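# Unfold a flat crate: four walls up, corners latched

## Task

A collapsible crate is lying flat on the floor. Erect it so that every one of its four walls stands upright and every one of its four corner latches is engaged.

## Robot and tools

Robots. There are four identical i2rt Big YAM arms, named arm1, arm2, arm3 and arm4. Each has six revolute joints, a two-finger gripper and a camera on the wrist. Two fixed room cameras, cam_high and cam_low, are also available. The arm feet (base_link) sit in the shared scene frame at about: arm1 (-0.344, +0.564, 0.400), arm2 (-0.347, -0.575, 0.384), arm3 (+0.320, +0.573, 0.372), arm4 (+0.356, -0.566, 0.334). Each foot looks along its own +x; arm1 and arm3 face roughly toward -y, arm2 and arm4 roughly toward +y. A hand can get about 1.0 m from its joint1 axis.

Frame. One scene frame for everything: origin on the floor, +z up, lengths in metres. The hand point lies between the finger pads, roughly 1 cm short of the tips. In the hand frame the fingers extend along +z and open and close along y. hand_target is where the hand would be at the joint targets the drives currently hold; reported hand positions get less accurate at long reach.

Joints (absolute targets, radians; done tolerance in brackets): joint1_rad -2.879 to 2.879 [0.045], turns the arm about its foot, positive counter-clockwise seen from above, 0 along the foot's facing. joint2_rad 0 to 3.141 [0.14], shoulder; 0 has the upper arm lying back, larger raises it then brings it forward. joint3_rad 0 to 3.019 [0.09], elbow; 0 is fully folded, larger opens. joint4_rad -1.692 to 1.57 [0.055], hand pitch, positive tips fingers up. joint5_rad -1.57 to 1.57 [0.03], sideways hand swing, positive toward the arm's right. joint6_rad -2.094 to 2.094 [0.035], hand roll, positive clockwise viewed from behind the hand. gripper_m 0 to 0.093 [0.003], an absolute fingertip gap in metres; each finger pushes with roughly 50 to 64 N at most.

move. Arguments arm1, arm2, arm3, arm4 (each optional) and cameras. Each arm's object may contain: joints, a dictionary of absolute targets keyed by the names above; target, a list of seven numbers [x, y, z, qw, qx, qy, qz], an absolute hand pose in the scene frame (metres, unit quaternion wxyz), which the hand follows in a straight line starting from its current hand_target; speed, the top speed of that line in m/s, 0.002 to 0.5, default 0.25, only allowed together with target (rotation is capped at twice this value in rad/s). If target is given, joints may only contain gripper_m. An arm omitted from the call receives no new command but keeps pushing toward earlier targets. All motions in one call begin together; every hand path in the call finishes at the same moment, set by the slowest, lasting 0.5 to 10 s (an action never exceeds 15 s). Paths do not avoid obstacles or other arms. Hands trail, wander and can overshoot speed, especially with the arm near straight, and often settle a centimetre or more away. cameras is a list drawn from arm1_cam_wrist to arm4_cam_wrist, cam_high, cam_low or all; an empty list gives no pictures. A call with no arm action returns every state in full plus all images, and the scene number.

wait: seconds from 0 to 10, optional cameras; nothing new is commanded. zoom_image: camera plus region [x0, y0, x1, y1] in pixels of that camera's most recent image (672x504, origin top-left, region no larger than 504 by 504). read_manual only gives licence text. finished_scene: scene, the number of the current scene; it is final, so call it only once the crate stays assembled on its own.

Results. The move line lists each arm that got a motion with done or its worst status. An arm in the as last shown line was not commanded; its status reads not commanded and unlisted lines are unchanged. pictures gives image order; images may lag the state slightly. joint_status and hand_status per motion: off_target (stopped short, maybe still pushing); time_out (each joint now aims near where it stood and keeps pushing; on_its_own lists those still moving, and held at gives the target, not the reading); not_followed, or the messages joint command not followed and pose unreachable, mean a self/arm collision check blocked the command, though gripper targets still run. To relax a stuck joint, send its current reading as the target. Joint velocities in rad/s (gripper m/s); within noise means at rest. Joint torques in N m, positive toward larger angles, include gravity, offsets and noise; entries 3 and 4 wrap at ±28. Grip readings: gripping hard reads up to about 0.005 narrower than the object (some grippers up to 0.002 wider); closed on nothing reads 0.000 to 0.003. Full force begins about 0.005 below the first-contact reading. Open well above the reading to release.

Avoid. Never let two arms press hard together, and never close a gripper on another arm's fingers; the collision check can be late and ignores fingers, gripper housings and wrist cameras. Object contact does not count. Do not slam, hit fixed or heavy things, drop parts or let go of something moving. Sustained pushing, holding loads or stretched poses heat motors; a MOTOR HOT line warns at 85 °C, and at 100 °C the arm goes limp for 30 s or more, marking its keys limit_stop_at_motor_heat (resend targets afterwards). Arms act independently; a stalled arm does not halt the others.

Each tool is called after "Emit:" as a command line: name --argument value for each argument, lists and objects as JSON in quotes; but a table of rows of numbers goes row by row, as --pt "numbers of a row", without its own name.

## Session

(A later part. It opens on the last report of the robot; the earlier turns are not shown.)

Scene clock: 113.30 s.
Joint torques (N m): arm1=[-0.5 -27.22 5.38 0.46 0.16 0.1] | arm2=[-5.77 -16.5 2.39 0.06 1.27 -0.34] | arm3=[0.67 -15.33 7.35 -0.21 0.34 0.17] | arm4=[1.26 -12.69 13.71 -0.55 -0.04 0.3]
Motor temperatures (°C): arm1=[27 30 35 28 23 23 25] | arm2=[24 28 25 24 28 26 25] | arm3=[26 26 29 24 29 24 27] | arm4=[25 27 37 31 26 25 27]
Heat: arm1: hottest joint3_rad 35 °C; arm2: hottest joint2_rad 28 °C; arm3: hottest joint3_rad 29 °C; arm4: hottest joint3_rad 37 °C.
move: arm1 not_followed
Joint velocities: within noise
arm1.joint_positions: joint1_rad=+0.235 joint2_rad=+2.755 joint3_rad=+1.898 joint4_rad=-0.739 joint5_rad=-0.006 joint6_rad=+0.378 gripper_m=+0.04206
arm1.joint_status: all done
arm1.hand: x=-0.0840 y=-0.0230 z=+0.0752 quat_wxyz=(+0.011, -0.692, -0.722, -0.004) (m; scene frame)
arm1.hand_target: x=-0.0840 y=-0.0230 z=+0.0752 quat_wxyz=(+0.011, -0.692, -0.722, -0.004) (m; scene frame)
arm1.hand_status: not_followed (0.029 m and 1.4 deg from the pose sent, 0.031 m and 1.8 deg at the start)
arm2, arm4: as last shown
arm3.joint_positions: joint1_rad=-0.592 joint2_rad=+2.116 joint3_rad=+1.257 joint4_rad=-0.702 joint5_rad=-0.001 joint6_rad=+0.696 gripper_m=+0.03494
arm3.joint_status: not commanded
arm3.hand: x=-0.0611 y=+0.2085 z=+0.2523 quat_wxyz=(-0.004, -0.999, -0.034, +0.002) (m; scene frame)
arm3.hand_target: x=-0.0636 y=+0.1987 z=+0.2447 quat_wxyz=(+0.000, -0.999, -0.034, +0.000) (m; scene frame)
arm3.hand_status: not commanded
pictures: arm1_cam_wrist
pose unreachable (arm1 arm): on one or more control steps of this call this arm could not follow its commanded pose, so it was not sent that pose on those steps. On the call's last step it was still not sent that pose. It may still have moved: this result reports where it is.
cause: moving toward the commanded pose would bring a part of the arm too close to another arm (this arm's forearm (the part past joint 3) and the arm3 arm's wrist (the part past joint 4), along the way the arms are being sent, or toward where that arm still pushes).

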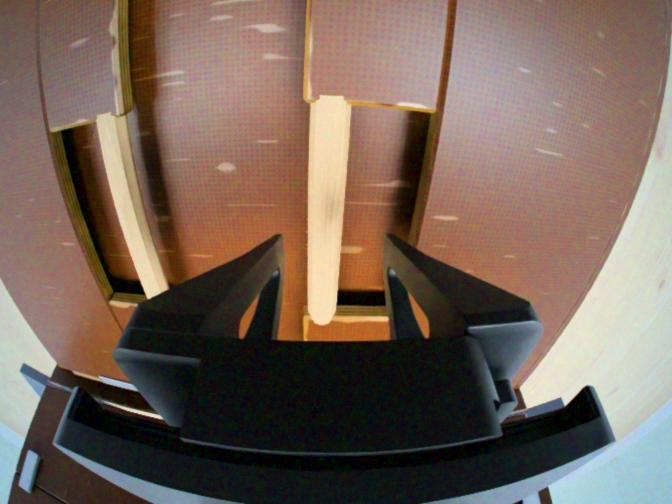

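Emit:
move --arm3 '{"target":[-0.06,0.175,0.25,0,0.9994,0.0349,0],"speed":0.1}' --cameras '["arm3_cam_wrist","cam_low"]'

Scene clock: 115.27 s.
Joint torques (N m): arm1=[-0.21 -26.81 5.45 0.54 0.19 0.09] | arm2=[-5.83 -16.56 2.4 0.06 1.27 -0.34] | arm3=[-0.32 -16.97 4.6 0.39 0.17 0.05] | arm4=[1.26 -12.69 13.71 -0.57 -0.03 0.3]
Motor temperatures (°C): arm1=[27 30 35 28 23 23 25] | arm2=[24 28 25 24 29 26 25] | arm3=[26 26 29 24 28 24 27] | arm4=[25 27 37 30 26 25 27]
Heat: arm1: hottest joint3_rad 35 °C; arm2: hottest joint5_rad 29 °C; arm3: hottest joint3_rad 29 °C; arm4: hottest joint3_rad 37 °C.
move: arm3 not_followed
Joint velocities: within noise
arm1.joint_positions: joint1_rad=+0.235 joint2_rad=+2.755 joint3_rad=+1.898 joint4_rad=-0.739 joint5_rad=-0.006 joint6_rad=+0.378 gripper_m=+0.04206
arm1.joint_status: not commanded
arm1.hand: x=-0.0840 y=-0.0230 z=+0.0752 quat_wxyz=(+0.011, -0.692, -0.722, -0.004) (m; scene frame)
arm1.hand_target: x=-0.0840 y=-0.0230 z=+0.0752 quat_wxyz=(+0.011, -0.692, -0.722, -0.004) (m; scene frame)
arm1.hand_status: not commanded
arm2: as last shown
arm3.joint_positions: joint1_rad=-0.592 joint2_rad=+2.116 joint3_rad=+1.257 joint4_rad=-0.702 joint5_rad=-0.001 joint6_rad=+0.705 gripper_m=+0.03494
arm3.joint_status: not commanded
arm3.hand: x=-0.0611 y=+0.2085 z=+0.2523 quat_wxyz=(-0.004, -1.000, -0.029, +0.002) (m; scene frame)
arm3.hand_target: x=-0.0611 y=+0.2085 z=+0.2523 quat_wxyz=(-0.004, -1.000, -0.029, +0.002) (m; scene frame)
arm3.hand_status: not_followed (0.034 m and 0.8 deg from the pose sent, 0.034 m and 0.5 deg at the start)
arm4.joint_positions: joint1_rad=-0.090 joint2_rad=+1.587 joint3_rad=+1.300 joint4_rad=-1.322 joint5_rad=-0.006 joint6_rad=+0.034 gripper_m=+0.09396
arm4.joint_status: not commanded
arm4.hand: x=+0.3023 y=-0.1167 z=+0.4868 quat_wxyz=(+0.015, +0.736, -0.677, +0.012) (m; scene frame)
arm4.hand_target: x=+0.3035 y=-0.1012 z=+0.4984 quat_wxyz=(+0.006, +0.728, -0.686, +0.003) (m; scene frame)
arm4.hand_status: not commanded
pictures: arm3_cam_wrist, cam_low
pose unreachable (arm3 arm): on one or more control steps of this call this arm could not follow its commanded pose, so it was not sent that pose on those steps. On the call's last step it was still not sent that pose. It may still have moved: this result reports where it is.
cause: moving toward the commanded pose would bring a part of the arm too close to another arm (this arm's wrist (the part past joint 4) and the arm1 arm's forearm (the part past joint 3), 11 mm apart when this arm was first held).

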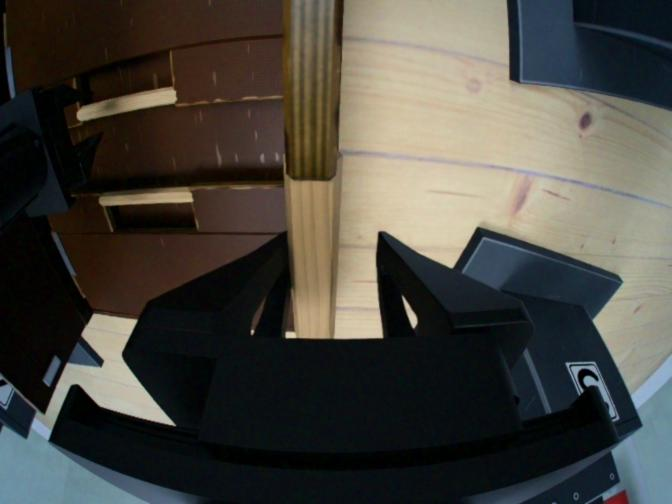

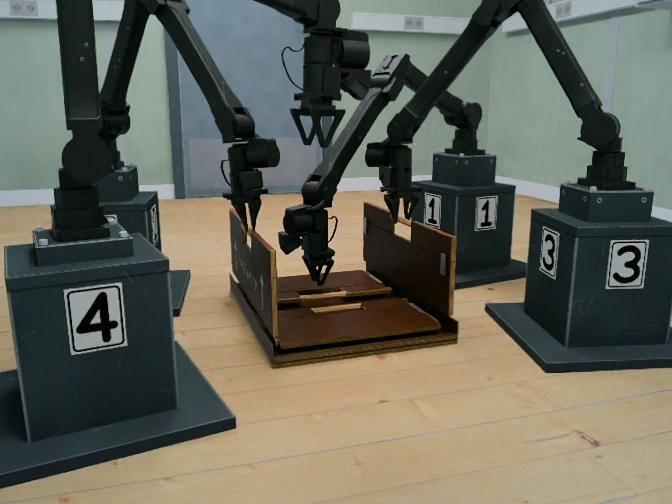

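Emit:
move --arm3 '{"joints":{"gripper_m":0.06}}' --cameras '["arm3_cam_wrist"]'

Scene clock: 116.53 s.
Joint torques (N m): arm1=[-0.32 -26.81 5.33 0.61 0.18 0.02] | arm2=[-5.77 -16.56 2.4 0.08 1.27 -0.34] | arm3=[-0.38 -17.03 4.48 0.49 0.16 0.08] | arm4=[1.26 -12.75 13.71 -0.55 -0.03 0.29]
Motor temperatures (°C): arm1=[27 30 35 28 23 23 25] | arm2=[24 28 25 24 29 26 25] | arm3=[26 26 29 24 28 24 27] | arm4=[25 27 37 30 26 25 27]
Heat: arm1: hottest joint3_rad 35 °C; arm2: hottest joint5_rad 29 °C; arm3: hottest joint3_rad 29 °C; arm4: hottest joint3_rad 37 °C.
move: arm3 done
Joint velocities: within noise
arm1, arm2, arm4: as last shown
arm3.joint_positions: joint1_rad=-0.590 joint2_rad=+2.116 joint3_rad=+1.257 joint4_rad=-0.702 joint5_rad=-0.001 joint6_rad=+0.705 gripper_m=+0.05980
arm3.joint_status: all done
arm3.hand: x=-0.0606 y=+0.2079 z=+0.2523 quat_wxyz=(-0.004, -1.000, -0.030, +0.002) (m; scene frame)
arm3.hand_target: x=-0.0606 y=+0.2079 z=+0.2523 quat_wxyz=(-0.004, -1.000, -0.030, +0.002) (m; scene frame)
arm3.hand_status: not commanded
pictures: arm3_cam_wrist

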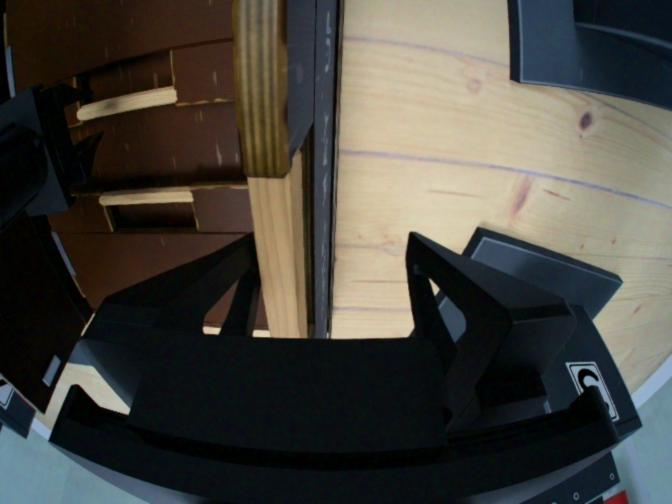

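Emit:
move --arm1 '{"target":[-0.1,-0.06,0.22,0,0.6947,0.7193,0],"speed":0.25}' --arm3 '{"joints":{"gripper_m":0.03}}'

Emit:
move --arm3 '{"target":[-0.064,0.225,0.248,0.3005,0.9531,0.0333,-0.0105],"speed":0.12}' --cameras '["arm3_cam_wrist","cam_low","cam_high"]'

Scene clock: 123.13 s.
Joint torques (N m): arm1=[-0.38 -25.93 6.86 0.31 0.08 -0.09] | arm2=[-5.71 -16.56 2.41 0.08 1.27 -0.34] | arm3=[-0.44 -16.97 4.53 0.36 0.21 0.1] | arm4=[1.26 -12.75 13.71 -0.57 -0.03 0.29]
Motor temperatures (°C): arm1=[27 30 34 28 23 23 25] | arm2=[24 28 25 24 29 26 25] | arm3=[26 26 29 24 28 24 27] | arm4=[25 27 37 30 26 25 27]
Heat: arm1: hottest joint3_rad 34 °C; arm2: hottest joint5_rad 29 °C; arm3: hottest joint3_rad 29 °C; arm4: hottest joint3_rad 37 °C.
move: arm1 done; arm3 done
Joint velocities: within noise
arm1.joint_positions: joint1_rad=+0.191 joint2_rad=+2.504 joint3_rad=+1.861 joint4_rad=-0.913 joint5_rad=-0.007 joint6_rad=+0.364 gripper_m=+0.04206
arm1.joint_status: not commanded
arm1.hand: x=-0.0966 y=-0.0652 z=+0.2266 quat_wxyz=(-0.008, -0.703, -0.711, +0.004) (m; scene frame)
arm1.hand_target: x=-0.1010 y=-0.0619 z=+0.2198 quat_wxyz=(-0.001, -0.699, -0.715, -0.001) (m; scene frame)
arm1.hand_status: done (0.009 m and 1.7 deg from the pose sent, 0.150 m and 1.4 deg at the start)
arm2.joint_positions: joint1_rad=-0.658 joint2_rad=+2.064 joint3_rad=+1.104 joint4_rad=-0.544 joint5_rad=-0.033 joint6_rad=+0.668 gripper_m=+0.01564
arm2.joint_status: not commanded
arm2.hand: x=+0.0040 y=-0.2234 z=+0.2562 quat_wxyz=(-0.015, +0.055, -0.998, -0.035) (m; scene frame)
arm2.hand_target: x=+0.0100 y=-0.2666 z=+0.2396 quat_wxyz=(-0.001, +0.035, -0.999, -0.004) (m; scene frame)
arm2.hand_status: not commanded
arm3.joint_positions: joint1_rad=-0.590 joint2_rad=+2.116 joint3_rad=+1.257 joint4_rad=-0.702 joint5_rad=-0.001 joint6_rad=+0.705 gripper_m=+0.03013
arm3.joint_status: all done
arm3.hand: x=-0.0606 y=+0.2079 z=+0.2523 quat_wxyz=(-0.004, -1.000, -0.030, +0.002) (m; scene frame)
arm3.hand_target: x=-0.0606 y=+0.2080 z=+0.2523 quat_wxyz=(-0.004, -1.000, -0.030, +0.002) (m; scene frame)
arm3.hand_status: not commanded
arm4: as last shown
pictures: none

Scene clock: 126.30 s.
Joint torques (N m): arm1=[-0.32 -26.17 6.86 0.16 0.12 -0.03] | arm2=[-5.77 -16.62 2.4 0.06 1.27 -0.35] | arm3=[-3.02 -15.33 2.5 1.58 0.08 -0.11] | arm4=[1.26 -12.75 13.71 -0.55 -0.03 0.3]
Motor temperatures (°C): arm1=[27 31 34 28 23 23 25] | arm2=[24 28 25 24 29 26 25] | arm3=[26 26 29 24 28 24 27] | arm4=[25 27 37 30 26 25 27]
Heat: arm1: hottest joint3_rad 34 °C; arm2: hottest joint5_rad 29 °C; arm3: hottest joint3_rad 29 °C; arm4: hottest joint3_rad 37 °C.
move: arm3 off_target
Joint velocities: within noise
arm1.joint_positions: joint1_rad=+0.195 joint2_rad=+2.504 joint3_rad=+1.861 joint4_rad=-0.913 joint5_rad=-0.007 joint6_rad=+0.355 gripper_m=+0.04206
arm1.joint_status: not commanded
arm1.hand: x=-0.0937 y=-0.0640 z=+0.2265 quat_wxyz=(-0.008, -0.698, -0.716, +0.004) (m; scene frame)
arm1.hand_target: x=-0.0986 y=-0.0610 z=+0.2198 quat_wxyz=(+0.000, -0.695, -0.719, +0.000) (m; scene frame)
arm1.hand_status: not commanded
arm2, arm4: as last shown
arm3.joint_positions: joint1_rad=-0.748 joint2_rad=+2.067 joint3_rad=+0.973 joint4_rad=-0.106 joint5_rad=-0.511 joint6_rad=+0.613 gripper_m=+0.03012
arm3.joint_status: not commanded
arm3.hand: x=-0.0576 y=+0.2079 z=+0.2519 quat_wxyz=(-0.306, -0.951, -0.043, +0.003) (m; scene frame)
arm3.hand_target: x=-0.0633 y=+0.2236 z=+0.2483 quat_wxyz=(-0.302, -0.953, -0.034, +0.009) (m; scene frame)
arm3.hand_status: off_target (0.019 m and 1.6 deg from the pose sent, 0.018 m and 34.6 deg at the start)
pictures: arm3_cam_wrist, cam_high, cam_low

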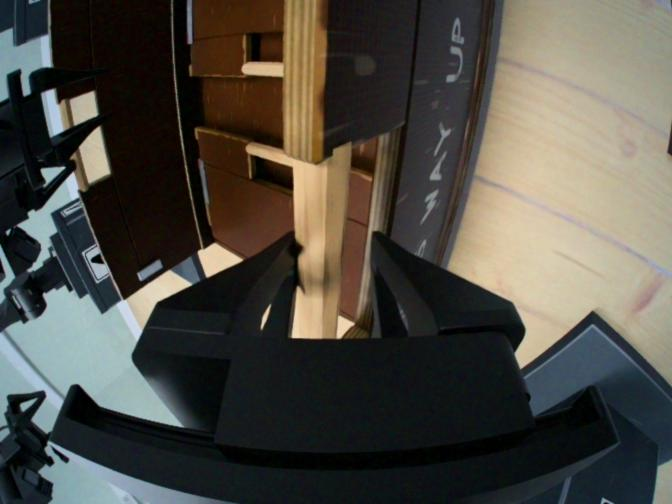

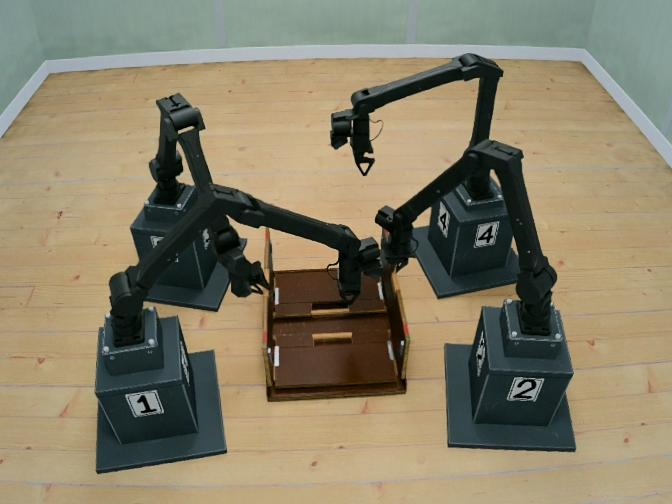

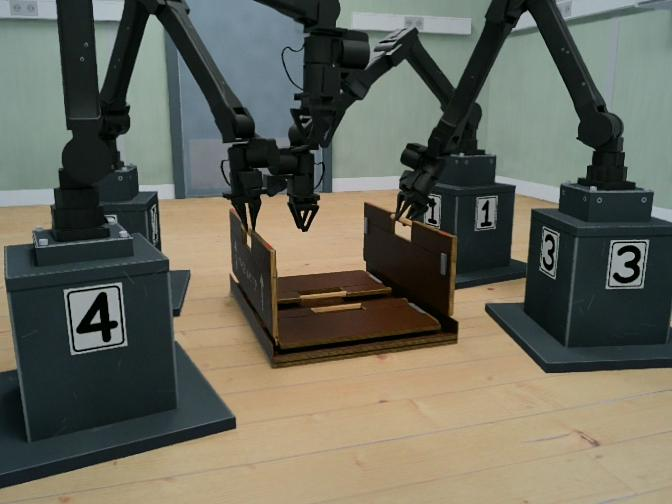

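Emit:
move --arm1 '{"target":[-0.068,-0.037,0.09,0,0.6947,0.7193,0],"speed":0.25}' --arm3 '{"joints":{"gripper_m":0.016}}'

Emit:
move --arm1 '{"target":[-0.068,-0.037,0.056,0,0.6947,0.7193,0],"speed":0.12}' --cameras '["arm1_cam_wrist"]'

Scene clock: 129.47 s.
Joint torques (N m): arm1=[-0.5 -27.11 8.31 0.54 0.17 0.2] | arm2=[-5.77 -16.44 2.41 0.08 1.27 -0.34] | arm3=[-3.31 -15.09 2.52 1.07 0.64 -0.29] | arm4=[1.32 -12.75 13.71 -0.55 -0.03 0.29]
Motor temperatures (°C): arm1=[27 31 34 28 23 23 25] | arm2=[24 28 25 24 29 26 25] | arm3=[26 27 29 24 28 24 27] | arm4=[25 27 37 30 26 25 26]
Heat: arm1: hottest joint3_rad 34 °C; arm2: hottest joint5_rad 29 °C; arm3: hottest joint3_rad 29 °C; arm4: hottest joint3_rad 37 °C.
move: arm1 off_target; arm3 done
Joint velocities: within noise
arm1.joint_positions: joint1_rad=+0.246 joint2_rad=+2.746 joint3_rad=+1.888 joint4_rad=-0.765 joint5_rad=-0.007 joint6_rad=+0.382 gripper_m=+0.04206
arm1.joint_status: not commanded
arm1.hand: x=-0.0805 y=-0.0135 z=+0.0789 quat_wxyz=(+0.023, -0.690, -0.724, -0.009) (m; scene frame)
arm1.hand_target: x=-0.0698 y=-0.0351 z=+0.0911 quat_wxyz=(+0.000, -0.695, -0.719, +0.000) (m; scene frame)
arm1.hand_status: off_target (0.029 m and 2.9 deg from the pose sent, 0.142 m and 1.2 deg at the start)
arm2, arm4: as last shown
arm3.joint_positions: joint1_rad=-0.747 joint2_rad=+2.065 joint3_rad=+0.973 joint4_rad=-0.093 joint5_rad=-0.528 joint6_rad=+0.625 gripper_m=+0.01694
arm3.joint_status: all done
arm3.hand: x=-0.0576 y=+0.2038 z=+0.2550 quat_wxyz=(-0.316, -0.948, -0.041, +0.002) (m; scene frame)
arm3.hand_target: x=-0.0636 y=+0.2233 z=+0.2488 quat_wxyz=(-0.302, -0.953, -0.034, +0.009) (m; scene frame)
arm3.hand_status: not commanded
pictures: none

Scene clock: 130.90 s.
Joint torques (N m): arm1=[-0.21 -25.76 8.47 0.96 0.16 0.25] | arm2=[-5.71 -16.44 2.4 0.08 1.27 -0.34] | arm3=[-3.49 -15.15 2.61 1.25 0.66 -0.28] | arm4=[1.26 -12.75 13.71 -0.54 -0.03 0.29]
Motor temperatures (°C): arm1=[27 31 34 28 23 23 25] | arm2=[24 27 25 24 29 26 25] | arm3=[26 27 29 24 28 24 27] | arm4=[25 27 37 30 26 25 26]
Heat: arm1: hottest joint3_rad 34 °C; arm2: hottest joint5_rad 29 °C; arm3: hottest joint3_rad 29 °C; arm4: hottest joint3_rad 37 °C.
move: arm1 off_target
Joint velocities: within noise
arm1.joint_positions: joint1_rad=+0.246 joint2_rad=+2.812 joint3_rad=+1.954 joint4_rad=-0.749 joint5_rad=-0.007 joint6_rad=+0.384 gripper_m=+0.04206
arm1.joint_status: not commanded
arm1.hand: x=-0.0769 y=-0.0217 z=+0.0538 quat_wxyz=(+0.015, -0.690, -0.723, -0.006) (m; scene frame)
arm1.hand_target: x=-0.0682 y=-0.0364 z=+0.0561 quat_wxyz=(+0.000, -0.695, -0.719, +0.000) (m; scene frame)
arm1.hand_status: off_target (0.018 m and 2.0 deg from the pose sent, 0.035 m and 2.9 deg at the start)
arm2, arm3, arm4: as last shown
pictures: arm1_cam_wrist

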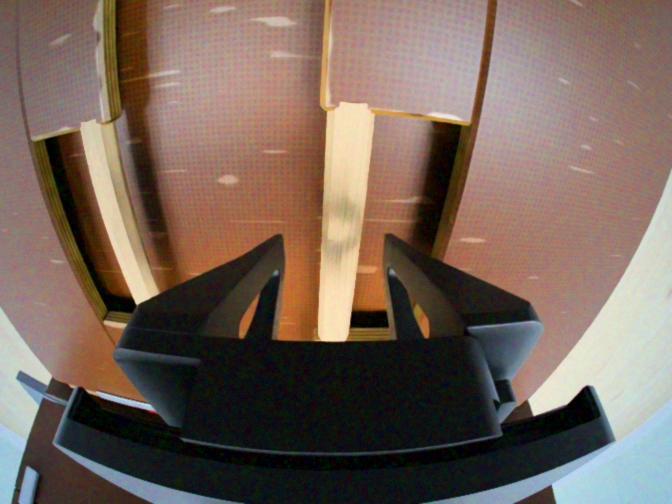

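Emit:
move --arm1 '{"target":[-0.07,-0.034,0.038,0,0.6947,0.7193,0],"speed":0.08}' --cameras '["arm1_cam_wrist"]'

Scene clock: 133.70 s.
Joint torques (N m): arm1=[-0.03 -25.99 8.34 1.01 0.15 0.19] | arm2=[-5.77 -16.5 2.41 0.06 1.27 -0.34] | arm3=[-3.02 -15.5 2.47 1.07 0.67 -0.22] | arm4=[1.26 -12.75 13.71 -0.55 -0.04 0.29]
Motor temperatures (°C): arm1=[27 31 34 28 23 23 25] | arm2=[24 27 25 24 29 26 25] | arm3=[26 27 29 24 28 24 28] | arm4=[25 27 37 30 26 25 26]
Heat: arm1: hottest joint3_rad 34 °C; arm2: hottest joint5_rad 29 °C; arm3: hottest joint3_rad 29 °C; arm4: hottest joint3_rad 37 °C.
move: arm1 off_target
Joint velocities: within noise
arm1.joint_positions: joint1_rad=+0.246 joint2_rad=+2.841 joint3_rad=+1.968 joint4_rad=-0.735 joint5_rad=-0.007 joint6_rad=+0.384 gripper_m=+0.04206
arm1.joint_status: not commanded
arm1.hand: x=-0.0784 y=-0.0188 z=+0.0389 quat_wxyz=(+0.016, -0.690, -0.723, -0.006) (m; scene frame)
arm1.hand_target: x=-0.0702 y=-0.0334 z=+0.0389 quat_wxyz=(+0.000, -0.695, -0.719, +0.000) (m; scene frame)
arm1.hand_status: off_target (0.017 m and 2.1 deg from the pose sent, 0.021 m and 2.0 deg at the start)
arm2, arm3, arm4: as last shown
pictures: arm1_cam_wrist

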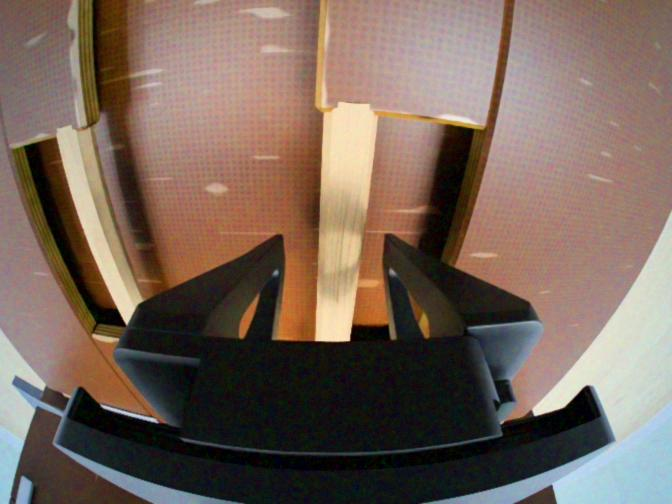

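Emit:
move --arm1 '{"target":[-0.07,-0.034,0.031,0,0.6947,0.7193,0],"speed":0.08}'

Emit:
move --arm1 '{"joints":{"gripper_m":0.0135}}' --cameras '["arm1_cam_wrist"]'

Scene clock: 135.77 s.
Joint torques (N m): arm1=[-0.38 -25.41 8.23 1.03 0.18 0.2] | arm2=[-5.77 -16.5 2.39 0.08 1.27 -0.34] | arm3=[-3.25 -15.27 2.54 1.01 0.66 -0.26] | arm4=[1.32 -12.75 13.71 -0.55 -0.03 0.29]
Motor temperatures (°C): arm1=[27 31 34 28 23 23 25] | arm2=[24 27 25 24 29 26 25] | arm3=[26 27 29 24 28 24 28] | arm4=[25 27 37 30 26 25 26]
Heat: arm1: hottest joint3_rad 34 °C; arm2: hottest joint5_rad 29 °C; arm3: hottest joint3_rad 29 °C; arm4: hottest joint3_rad 37 °C.
move: arm1 off_target
Joint velocities: within noise
arm1.joint_positions: joint1_rad=+0.246 joint2_rad=+2.857 joint3_rad=+1.983 joint4_rad=-0.733 joint5_rad=-0.007 joint6_rad=+0.384 gripper_m=+0.04206
arm1.joint_status: not commanded
arm1.hand: x=-0.0780 y=-0.0197 z=+0.0330 quat_wxyz=(+0.015, -0.690, -0.723, -0.006) (m; scene frame)
arm1.hand_target: x=-0.0704 y=-0.0329 z=+0.0310 quat_wxyz=(+0.000, -0.695, -0.719, +0.000) (m; scene frame)
arm1.hand_status: off_target (0.016 m and 2.0 deg from the pose sent, 0.019 m and 2.1 deg at the start)
arm2, arm3, arm4: as last shown
pictures: none

Scene clock: 136.53 s.
Joint torques (N m): arm1=[0.03 -25.35 8.31 1.16 0.04 0.09] | arm2=[-5.77 -16.56 2.4 0.06 1.27 -0.34] | arm3=[-2.73 -15.09 2.33 0.98 0.69 -0.27] | arm4=[1.32 -12.75 13.71 -0.55 -0.03 0.29]
Motor temperatures (°C): arm1=[27 32 34 28 23 23 25] | arm2=[24 27 25 24 29 26 25] | arm3=[26 27 29 24 28 24 28] | arm4=[25 27 37 30 26 25 26]
Heat: arm1: hottest joint3_rad 34 °C; arm2: hottest joint5_rad 29 °C; arm3: hottest joint3_rad 29 °C; arm4: hottest joint3_rad 37 °C.
move: arm1 off_target
Joint velocities: within noise
arm1.joint_positions: joint1_rad=+0.244 joint2_rad=+2.857 joint3_rad=+1.983 joint4_rad=-0.733 joint5_rad=+0.004 joint6_rad=+0.405 gripper_m=+0.01714
arm1.joint_status: gripper_m off_target (ended at +0.01717, target +0.01350)
arm1.hand: x=-0.0806 y=-0.0209 z=+0.0330 quat_wxyz=(+0.017, -0.699, -0.715, -0.001) (m; scene frame)
arm1.hand_target: x=-0.0725 y=-0.0340 z=+0.0310 quat_wxyz=(+0.002, -0.698, -0.716, +0.004) (m; scene frame)
arm1.hand_status: not commanded
arm2, arm3: as last shown
arm4.joint_positions: joint1_rad=-0.090 joint2_rad=+1.587 joint3_rad=+1.300 joint4_rad=-1.322 joint5_rad=-0.006 joint6_rad=+0.034 gripper_m=+0.09396
arm4.joint_status: not commanded
arm4.hand: x=+0.3023 y=-0.1167 z=+0.4868 quat_wxyz=(+0.015, +0.736, -0.677, +0.012) (m; scene frame)
arm4.hand_target: x=+0.3035 y=-0.1012 z=+0.4984 quat_wxyz=(+0.006, +0.728, -0.686, +0.003) (m; scene frame)
arm4.hand_status: not commanded
pictures: arm1_cam_wrist

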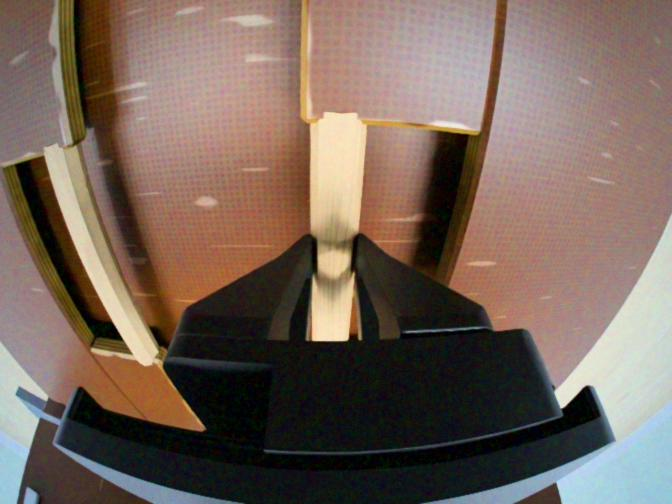

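Emit:
move --arm1 '{"target":[-0.092,-0.034,0.125,0,0.6947,0.7193,0],"speed":0.15,"joints":{"gripper_m":0.0155}}' --arm3 '{"target":[-0.064,0.24,0.248,0.3005,0.9531,0.0333,-0.0105],"speed":0.12}'

Emit:
move --arm1 '{"target":[-0.165,-0.034,0.205,0,0.6947,0.7193,0],"speed":0.15}' --cameras '["arm1_cam_wrist","cam_low","cam_high"]'

Scene clock: 140.20 s.
Joint torques (N m): arm1=[-0.73 -31.03 5 -0.28 0.5 -0.18] | arm2=[-5.71 -16.56 2.4 0.06 1.27 -0.34] | arm3=[-5.07 -16.15 1.09 0.68 0.46 -0.51] | arm4=[1.26 -12.69 13.71 -0.57 -0.03 0.3]
Motor temperatures (°C): arm1=[27 32 34 28 23 23 25] | arm2=[24 27 25 24 29 26 25] | arm3=[26 27 29 24 28 24 28] | arm4=[25 27 37 30 26 25 26]
Heat: arm1: hottest joint3_rad 34 °C; arm2: hottest joint5_rad 29 °C; arm3: hottest joint3_rad 29 °C; arm4: hottest joint3_rad 37 °C.
move: arm1 off_target; arm3 off_target
Joint velocities: within noise
arm1.joint_positions: joint1_rad=+0.224 joint2_rad=+2.702 joint3_rad=+1.844 joint4_rad=-0.732 joint5_rad=-0.024 joint6_rad=+0.396 gripper_m=+0.01648
arm1.joint_status: all done
arm1.hand: x=-0.0884 y=-0.0217 z=+0.0953 quat_wxyz=(+0.004, -0.702, -0.712, -0.011) (m; scene frame)
arm1.hand_target: x=-0.0895 y=-0.0365 z=+0.1243 quat_wxyz=(-0.006, -0.695, -0.719, -0.002) (m; scene frame)
arm1.hand_status: off_target (0.032 m and 1.8 deg from the pose sent, 0.094 m and 2.1 deg at the start)
arm2, arm4: as last shown
arm3.joint_positions: joint1_rad=-0.747 joint2_rad=+2.065 joint3_rad=+0.969 joint4_rad=-0.084 joint5_rad=-0.528 joint6_rad=+0.625 gripper_m=+0.01694
arm3.joint_status: not commanded
arm3.hand: x=-0.0571 y=+0.2042 z=+0.2546 quat_wxyz=(-0.317, -0.948, -0.042, +0.003) (m; scene frame)
arm3.hand_target: x=-0.0623 y=+0.2382 z=+0.2475 quat_wxyz=(-0.301, -0.953, -0.033, +0.009) (m; scene frame)
arm3.hand_status: off_target (0.037 m and 2.4 deg from the pose sent, 0.037 m and 2.3 deg at the start)
pictures: none

Scene clock: 141.70 s.
Joint torques (N m): arm1=[-2.26 -27.22 5.56 0.31 0.77 -0.13] | arm2=[-5.77 -16.5 2.4 0.08 1.27 -0.34] | arm3=[-4.89 -15.79 1.06 0.57 0.46 -0.53] | arm4=[1.26 -12.75 13.71 -0.57 -0.03 0.29]
Motor temperatures (°C): arm1=[27 32 34 28 23 23 25] | arm2=[24 27 25 24 29 26 25] | arm3=[26 27 29 24 28 24 28] | arm4=[25 27 37 30 26 25 26]
Heat: arm1: hottest joint3_rad 34 °C; arm2: hottest joint5_rad 29 °C; arm3: hottest joint3_rad 29 °C; arm4: hottest joint3_rad 37 °C.
move: arm1 off_target
Joint velocities: arm1=[within noise] | arm2=[within noise] | arm3=[-0.044 -0.005 0.002 0.007 0.037 -0.022 0] | arm4=[within noise]
arm1.joint_positions: joint1_rad=+0.137 joint2_rad=+2.464 joint3_rad=+1.661 joint4_rad=-0.792 joint5_rad=-0.024 joint6_rad=+0.286 gripper_m=+0.01571
arm1.joint_status: not commanded
arm1.hand: x=-0.1460 y=-0.0229 z=+0.1947 quat_wxyz=(+0.005, -0.694, -0.720, -0.012) (m; scene frame)
arm1.hand_target: x=-0.1627 y=-0.0322 z=+0.2050 quat_wxyz=(+0.003, -0.694, -0.720, -0.003) (m; scene frame)
arm1.hand_status: off_target (0.024 m and 1.5 deg from the pose sent, 0.134 m and 1.8 deg at the start)
arm2.joint_positions: joint1_rad=-0.658 joint2_rad=+2.064 joint3_rad=+1.104 joint4_rad=-0.544 joint5_rad=-0.033 joint6_rad=+0.668 gripper_m=+0.01564
arm2.joint_status: not commanded
arm2.hand: x=+0.0040 y=-0.2234 z=+0.2562 quat_wxyz=(-0.015, +0.055, -0.998, -0.035) (m; scene frame)
arm2.hand_target: x=+0.0100 y=-0.2666 z=+0.2396 quat_wxyz=(-0.001, +0.035, -0.999, -0.004) (m; scene frame)
arm2.hand_status: not commanded
arm3, arm4: as last shown
pictures: arm1_cam_wrist, cam_high, cam_low

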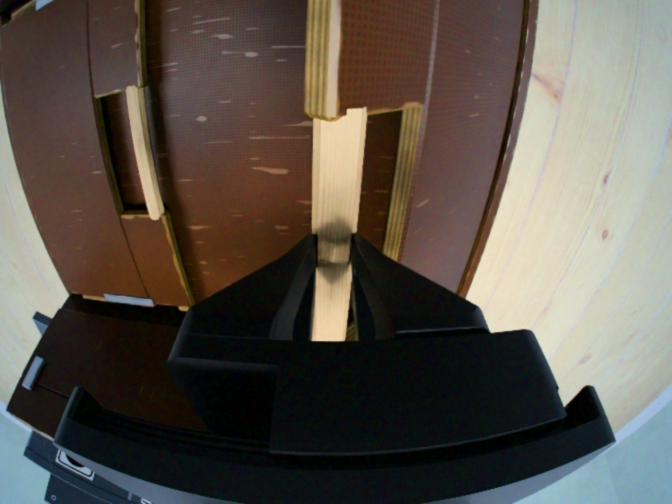

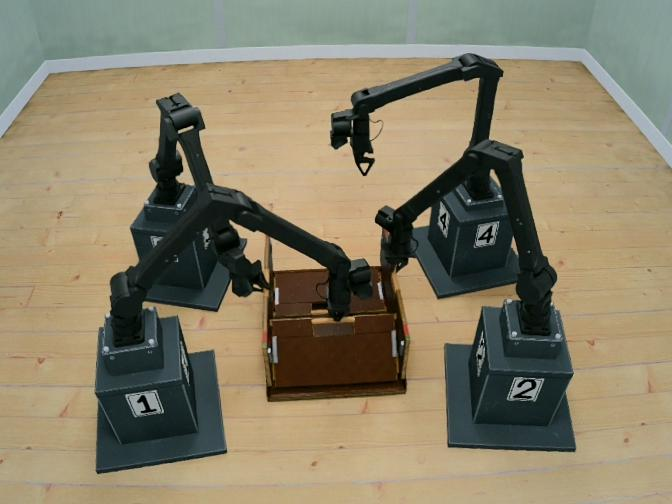

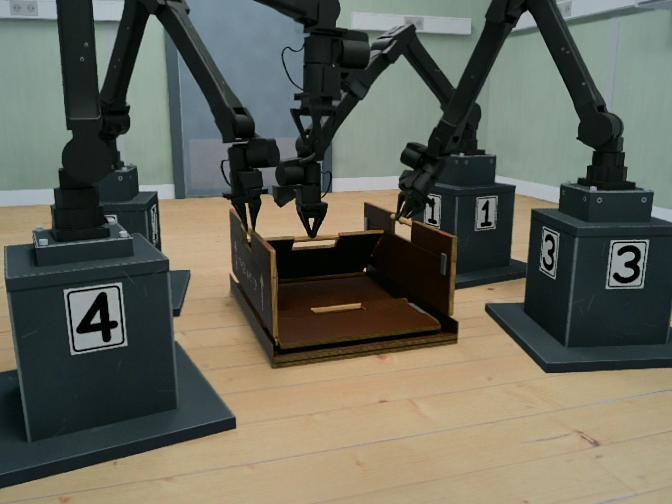

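Emit:
move --arm1 '{"target":[-0.23,-0.036,0.225,0,0.6947,0.7193,0],"speed":0.12}' --arm4 '{"target":[0.02,-0.01,0.22,0,0.7193,-0.6947,0],"speed":0.3,"joints":{"gripper_m":0.05}}'

Emit:
move --arm1 '{"target":[-0.275,-0.037,0.225,0,0.6947,0.7193,0],"speed":0.1}' --arm4 '{"target":[0.01,-0.005,0.16,0,0.7193,-0.6947,0],"speed":0.2}' --cameras '["arm1_cam_wrist","arm4_cam_wrist","cam_low","cam_high"]'

Emit:
zoom_image --camera "cam_high" --region '[230, 220, 440, 420]'

Scene clock: 146.43 s.
Joint torques (N m): arm1=[-4.72 -24.29 5.9 1.22 1.02 0] | arm2=[-5.77 -16.5 2.41 0.06 1.27 -0.34] | arm3=[-4.84 -16.09 1.07 0.69 0.48 -0.51] | arm4=[1.26 -20.95 11.55 -0.51 0.01 0.29]
Motor temperatures (°C): arm1=[27 32 34 28 23 23 25] | arm2=[24 27 25 24 29 26 25] | arm3=[26 27 28 24 28 24 28] | arm4=[25 27 37 30 26 25 26]
Heat: arm1: hottest joint3_rad 34 °C; arm2: hottest joint5_rad 29 °C; arm3: hottest joint3_rad 28 °C; arm4: hottest joint3_rad 37 °C.
move: arm1 off_target; arm4 off_target
Joint velocities: within noise
arm1.joint_positions: joint1_rad=+0.062 joint2_rad=+2.373 joint3_rad=+1.585 joint4_rad=-0.796 joint5_rad=-0.029 joint6_rad=+0.161 gripper_m=+0.01562
arm1.joint_status: not commanded
arm1.hand: x=-0.1926 y=-0.0242 z=+0.2284 quat_wxyz=(-0.002, -0.676, -0.737, -0.012) (m; scene frame)
arm1.hand_target: x=-0.2288 y=-0.0347 z=+0.2251 quat_wxyz=(+0.000, -0.692, -0.722, -0.001) (m; scene frame)
arm1.hand_status: off_target (0.039 m and 3.2 deg from the pose sent, 0.090 m and 1.5 deg at the start)
arm2, arm3: as last shown
arm4.joint_positions: joint1_rad=+0.340 joint2_rad=+2.325 joint3_rad=+1.692 joint4_rad=-0.947 joint5_rad=-0.003 joint6_rad=+0.489 gripper_m=+0.05007
arm4.joint_status: all done
arm4.hand: x=+0.0249 y=-0.0229 z=+0.2206 quat_wxyz=(+0.002, +0.727, -0.686, +0.004) (m; scene frame)
arm4.hand_target: x=+0.0218 y=-0.0118 z=+0.2185 quat_wxyz=(+0.001, +0.720, -0.694, +0.000) (m; scene frame)
arm4.hand_status: off_target (0.014 m and 1.4 deg from the pose sent, 0.403 m and 3.5 deg at the start)
pictures: none

Scene clock: 147.87 s.
Joint torques (N m): arm1=[-5.13 -20.48 6.54 2.33 1.17 -0.07] | arm2=[-5.83 -16.5 2.4 0.08 1.27 -0.34] | arm3=[-5.25 -16.03 1.18 0.69 0.49 -0.5] | arm4=[2.32 -22.01 10.95 0.23 0.02 0.29]
Motor temperatures (°C): arm1=[27 32 34 28 23 23 25] | arm2=[24 27 25 24 29 26 25] | arm3=[26 27 28 24 28 24 28] | arm4=[25 27 37 30 26 25 26]
Heat: arm1: hottest joint3_rad 34 °C; arm2: hottest joint5_rad 29 °C; arm3: hottest joint3_rad 28 °C; arm4: hottest joint3_rad 37 °C.
move: arm1 off_target; arm4 off_target
Joint velocities: within noise
arm1.joint_positions: joint1_rad=-0.015 joint2_rad=+2.324 joint3_rad=+1.546 joint4_rad=-0.812 joint5_rad=-0.033 joint6_rad=+0.094 gripper_m=+0.01562
arm1.joint_status: not commanded
arm1.hand: x=-0.2387 y=-0.0249 z=+0.2470 quat_wxyz=(-0.003, -0.680, -0.733, -0.015) (m; scene frame)
arm1.hand_target: x=-0.2738 y=-0.0342 z=+0.2266 quat_wxyz=(+0.000, -0.695, -0.719, -0.001) (m; scene frame)
arm1.hand_status: off_target (0.044 m and 2.9 deg from the pose sent, 0.083 m and 3.2 deg at the start)
arm2, arm3: as last shown
arm4.joint_positions: joint1_rad=+0.340 joint2_rad=+2.447 joint3_rad=+1.753 joint4_rad=-0.900 joint5_rad=-0.001 joint6_rad=+0.499 gripper_m=+0.05007
arm4.joint_status: not commanded
arm4.hand: x=+0.0212 y=-0.0163 z=+0.1627 quat_wxyz=(+0.004, +0.724, -0.690, +0.011) (m; scene frame)
arm4.hand_target: x=+0.0107 y=-0.0056 z=+0.1606 quat_wxyz=(-0.001, +0.719, -0.695, -0.001) (m; scene frame)
arm4.hand_status: off_target (0.016 m and 1.6 deg from the pose sent, 0.065 m and 1.4 deg at the start)
pictures: arm1_cam_wrist, arm4_cam_wrist, cam_high, cam_low

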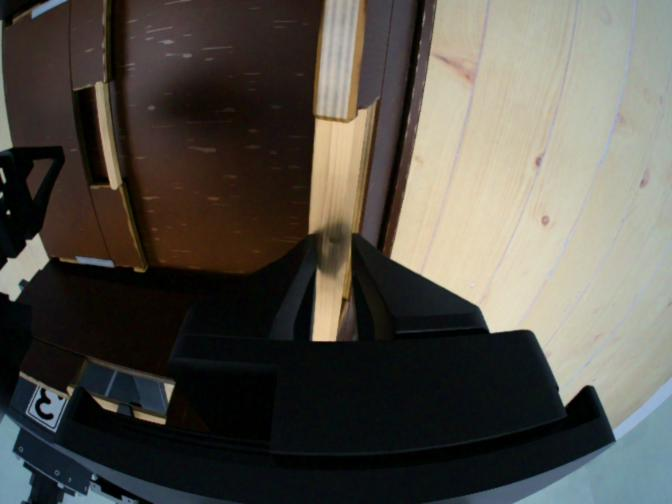

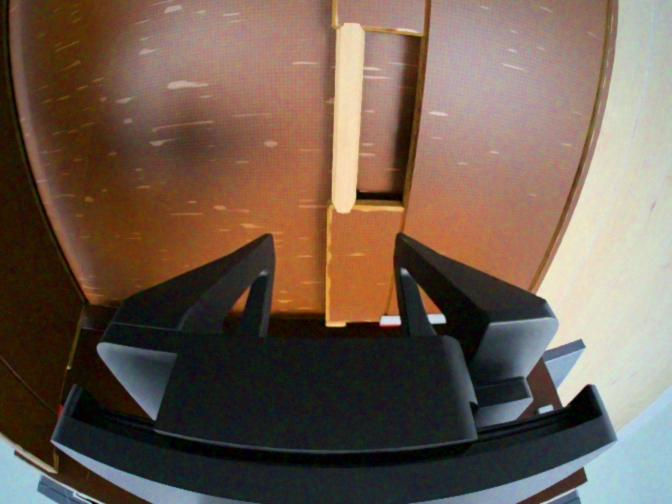

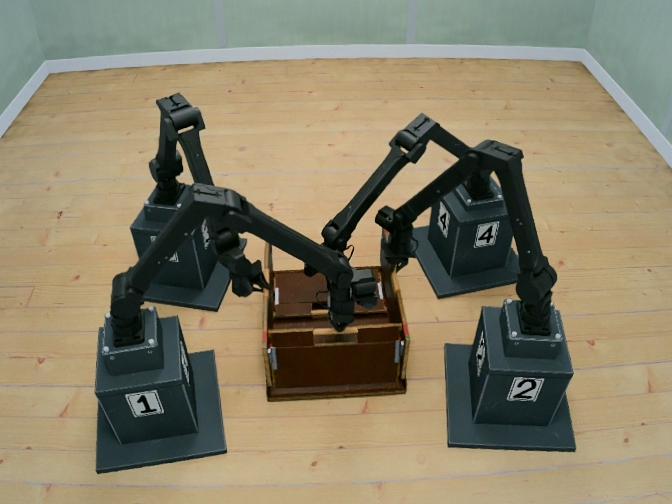

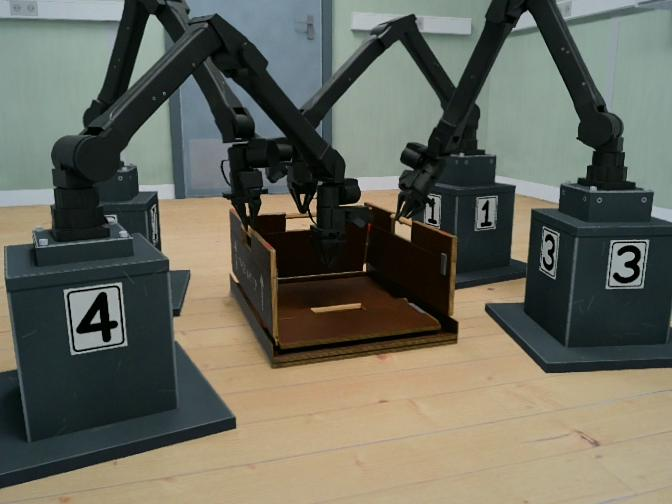

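Scaled by 2.400 from the camera's 672x504 image, which has a finer 960x720 frame.

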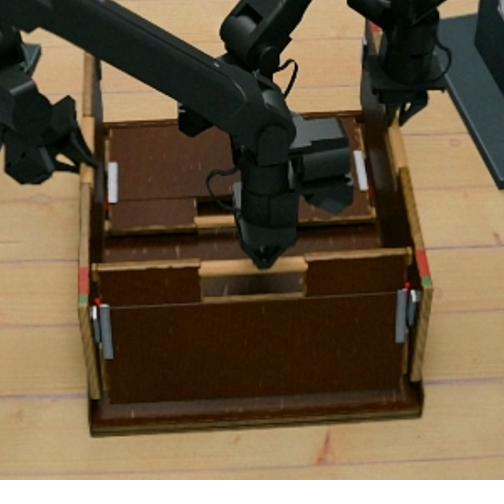

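Emit:
move --arm1 '{"target":[-0.315,-0.038,0.225,0,0.6947,0.7193,0],"speed":0.1}' --arm4 '{"target":[0.02,0.014,0.085,0,0.7193,-0.6947,0],"speed":0.2,"joints":{"gripper_m":0.042}}' --cameras '["arm1_cam_wrist","arm4_cam_wrist","cam_low","cam_high"]'

Emit:
zoom_image --camera "cam_high" --region '[230, 220, 440, 420]'

Emit:
zoom_image --camera "cam_low" --region '[220, 160, 480, 370]'

Scene clock: 152.97 s.
Joint torques (N m): arm1=[-5.77 -19.55 6.72 2.85 1.4 0] | arm2=[-5.83 -16.56 2.4 0.08 1.27 -0.34] | arm3=[-5.13 -16.03 0.87 0.72 0.48 -0.51] | arm4=[1.2 -23.3 10.47 -0.09 -0.01 0]
Motor temperatures (°C): arm1=[27 32 33 28 24 23 25] | arm2=[24 27 25 24 29 26 25] | arm3=[26 27 28 24 28 24 28] | arm4=[25 28 36 30 26 25 26]
Heat: arm1: hottest joint3_rad 33 °C; arm2: hottest joint5_rad 29 °C; arm3: hottest joint3_rad 28 °C; arm4: hottest joint3_rad 36 °C.
move: arm1 off_target; arm4 off_target
Joint velocities: within noise
arm1.joint_positions: joint1_rad=-0.061 joint2_rad=+2.306 joint3_rad=+1.529 joint4_rad=-0.812 joint5_rad=-0.038 joint6_rad=+0.029 gripper_m=+0.01562
arm1.joint_status: not commanded
arm1.hand: x=-0.2655 y=-0.0256 z=+0.2532 quat_wxyz=(-0.006, -0.673, -0.740, -0.016) (m; scene frame)
arm1.hand_target: x=-0.3125 y=-0.0338 z=+0.2278 quat_wxyz=(+0.000, -0.694, -0.719, -0.001) (m; scene frame)
arm1.hand_status: off_target (0.058 m and 3.9 deg from the pose sent, 0.081 m and 2.9 deg at the start)
arm2, arm3: as last shown
arm4.joint_positions: joint1_rad=+0.324 joint2_rad=+2.618 joint3_rad=+1.863 joint4_rad=-0.836 joint5_rad=-0.001 joint6_rad=+0.499 gripper_m=+0.04207
arm4.joint_status: all done
arm4.hand: x=+0.0228 y=+0.0003 z=+0.0862 quat_wxyz=(+0.003, +0.718, -0.696, +0.009) (m; scene frame)
arm4.hand_target: x=+0.0207 y=+0.0130 z=+0.0849 quat_wxyz=(+0.000, +0.719, -0.695, +0.000) (m; scene frame)
arm4.hand_status: off_target (0.014 m and 1.1 deg from the pose sent, 0.083 m and 1.6 deg at the start)
pictures: arm1_cam_wrist, arm4_cam_wrist, cam_high, cam_low

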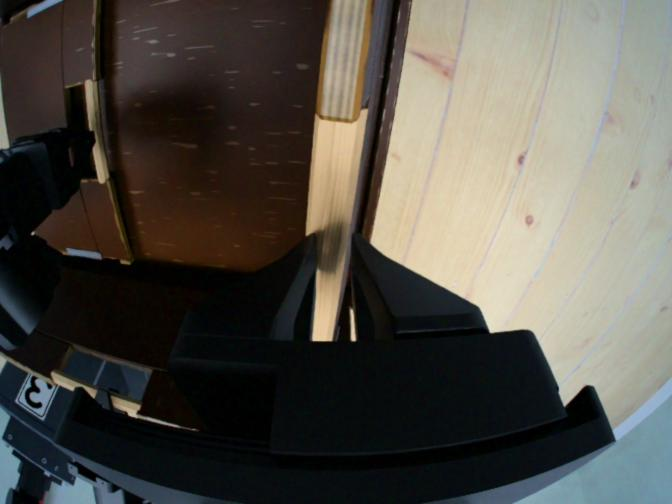

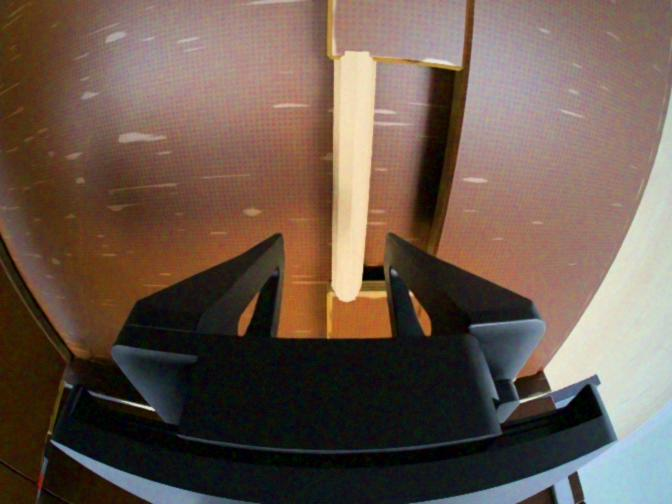

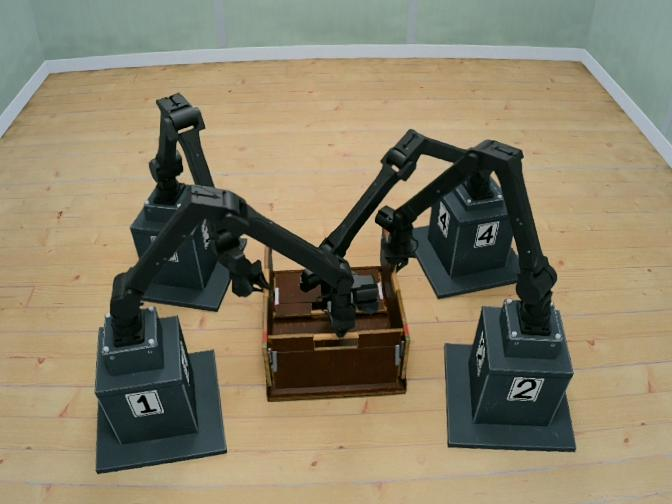

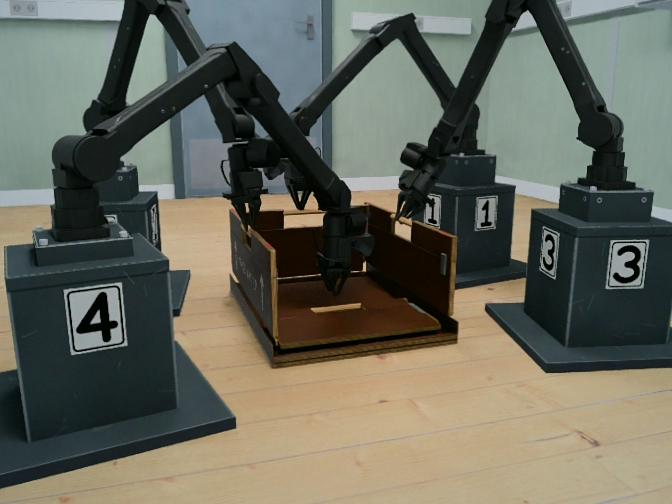

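Scaled by 2.400 from the camera's 672x504 image, which has a finer 960x720 frame.

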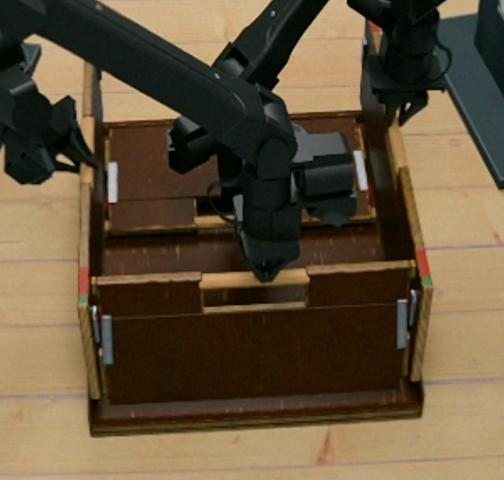

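Scaled by 1.938 from the camera's 672x504 image, which has a finer 960x720 frame.

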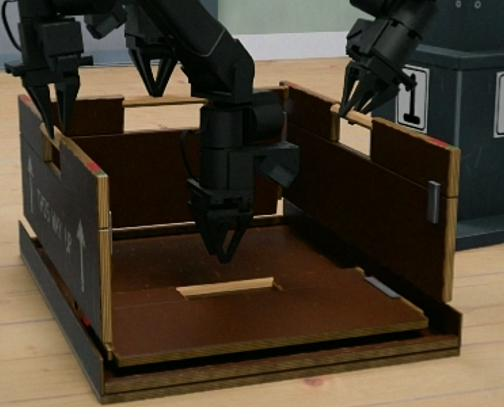

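Emit:
move --arm1 '{"target":[-0.35,-0.038,0.222,0,0.6947,0.7193,0],"speed":0.1}' --arm4 '{"target":[0.028,0.024,0.045,0,0.7193,-0.6947,0],"speed":0.12}' --cameras '["arm1_cam_wrist","arm4_cam_wrist","cam_high"]'

Emit:
zoom_image --camera "cam_high" --region '[230, 220, 440, 420]'

Scene clock: 156.43 s.
Joint torques (N m): arm1=[-5.36 -17.96 7.3 3.1 2.07 -0.02] | arm2=[-5.83 -16.56 2.4 0.06 1.27 -0.34] | arm3=[-5.25 -16.15 1.18 0.65 0.43 -0.51] | arm4=[1.32 -23 10.43 0.02 -0.01 -0.11]
Motor temperatures (°C): arm1=[27 32 33 28 24 23 25] | arm2=[24 27 24 24 29 26 25] | arm3=[26 27 28 24 28 24 28] | arm4=[25 28 36 30 26 25 26]
Heat: arm1: hottest joint3_rad 33 °C; arm2: hottest joint5_rad 29 °C; arm3: hottest joint3_rad 28 °C; arm4: hottest joint3_rad 36 °C.
move: arm1 off_target; arm4 off_target
Joint velocities: within noise
arm1.joint_positions: joint1_rad=-0.127 joint2_rad=+2.297 joint3_rad=+1.519 joint4_rad=-0.810 joint5_rad=-0.055 joint6_rad=-0.023 gripper_m=+0.01562
arm1.joint_status: not commanded
arm1.hand: x=-0.3017 y=-0.0268 z=+0.2560 quat_wxyz=(-0.013, -0.678, -0.735, -0.022) (m; scene frame)
arm1.hand_target: x=-0.3483 y=-0.0332 z=+0.2249 quat_wxyz=(+0.000, -0.696, -0.718, -0.002) (m; scene frame)
arm1.hand_status: off_target (0.060 m and 3.9 deg from the pose sent, 0.091 m and 3.9 deg at the start)
arm2.joint_positions: joint1_rad=-0.658 joint2_rad=+2.064 joint3_rad=+1.104 joint4_rad=-0.544 joint5_rad=-0.035 joint6_rad=+0.668 gripper_m=+0.01564
arm2.joint_status: not commanded
arm2.hand: x=+0.0038 y=-0.2232 z=+0.2562 quat_wxyz=(-0.014, +0.055, -0.998, -0.035) (m; scene frame)
arm2.hand_target: x=+0.0099 y=-0.2664 z=+0.2396 quat_wxyz=(-0.001, +0.035, -0.999, -0.004) (m; scene frame)
arm2.hand_status: not commanded
arm3: as last shown
arm4.joint_positions: joint1_rad=+0.306 joint2_rad=+2.702 joint3_rad=+1.937 joint4_rad=-0.819 joint5_rad=-0.001 joint6_rad=+0.498 gripper_m=+0.04207
arm4.joint_status: not commanded
arm4.hand: x=+0.0292 y=+0.0137 z=+0.0522 quat_wxyz=(+0.002, +0.713, -0.702, +0.006) (m; scene frame)
arm4.hand_target: x=+0.0285 y=+0.0237 z=+0.0454 quat_wxyz=(+0.000, +0.717, -0.697, -0.001) (m; scene frame)
arm4.hand_status: off_target (0.013 m and 1.3 deg from the pose sent, 0.048 m and 1.1 deg at the start)
pictures: arm1_cam_wrist, arm4_cam_wrist, cam_high

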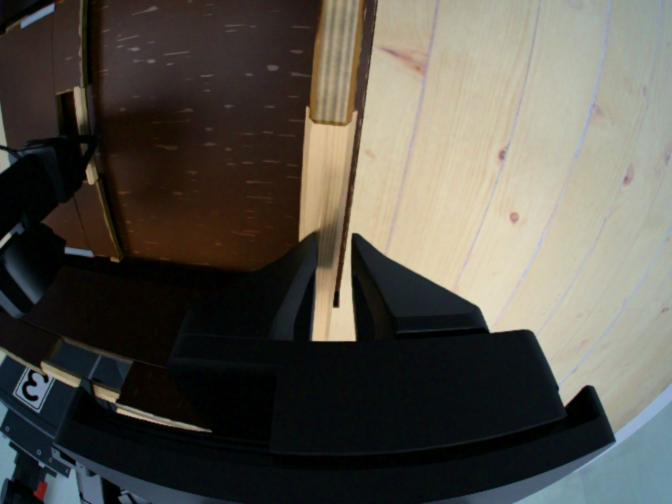

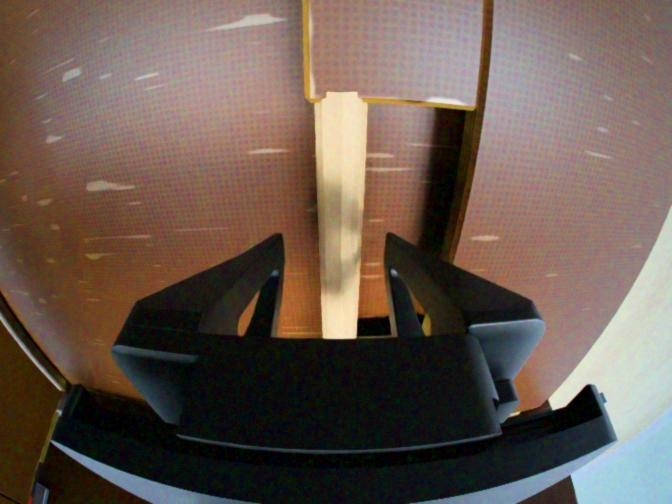

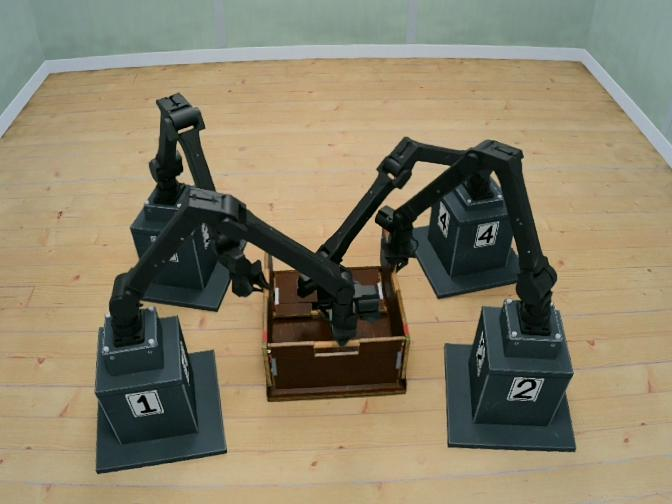

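Scaled by 2.400 from the camera's 672x504 image, which has a finer 960x720 frame.

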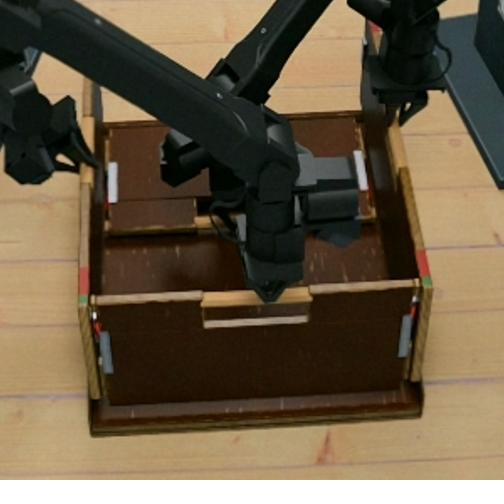

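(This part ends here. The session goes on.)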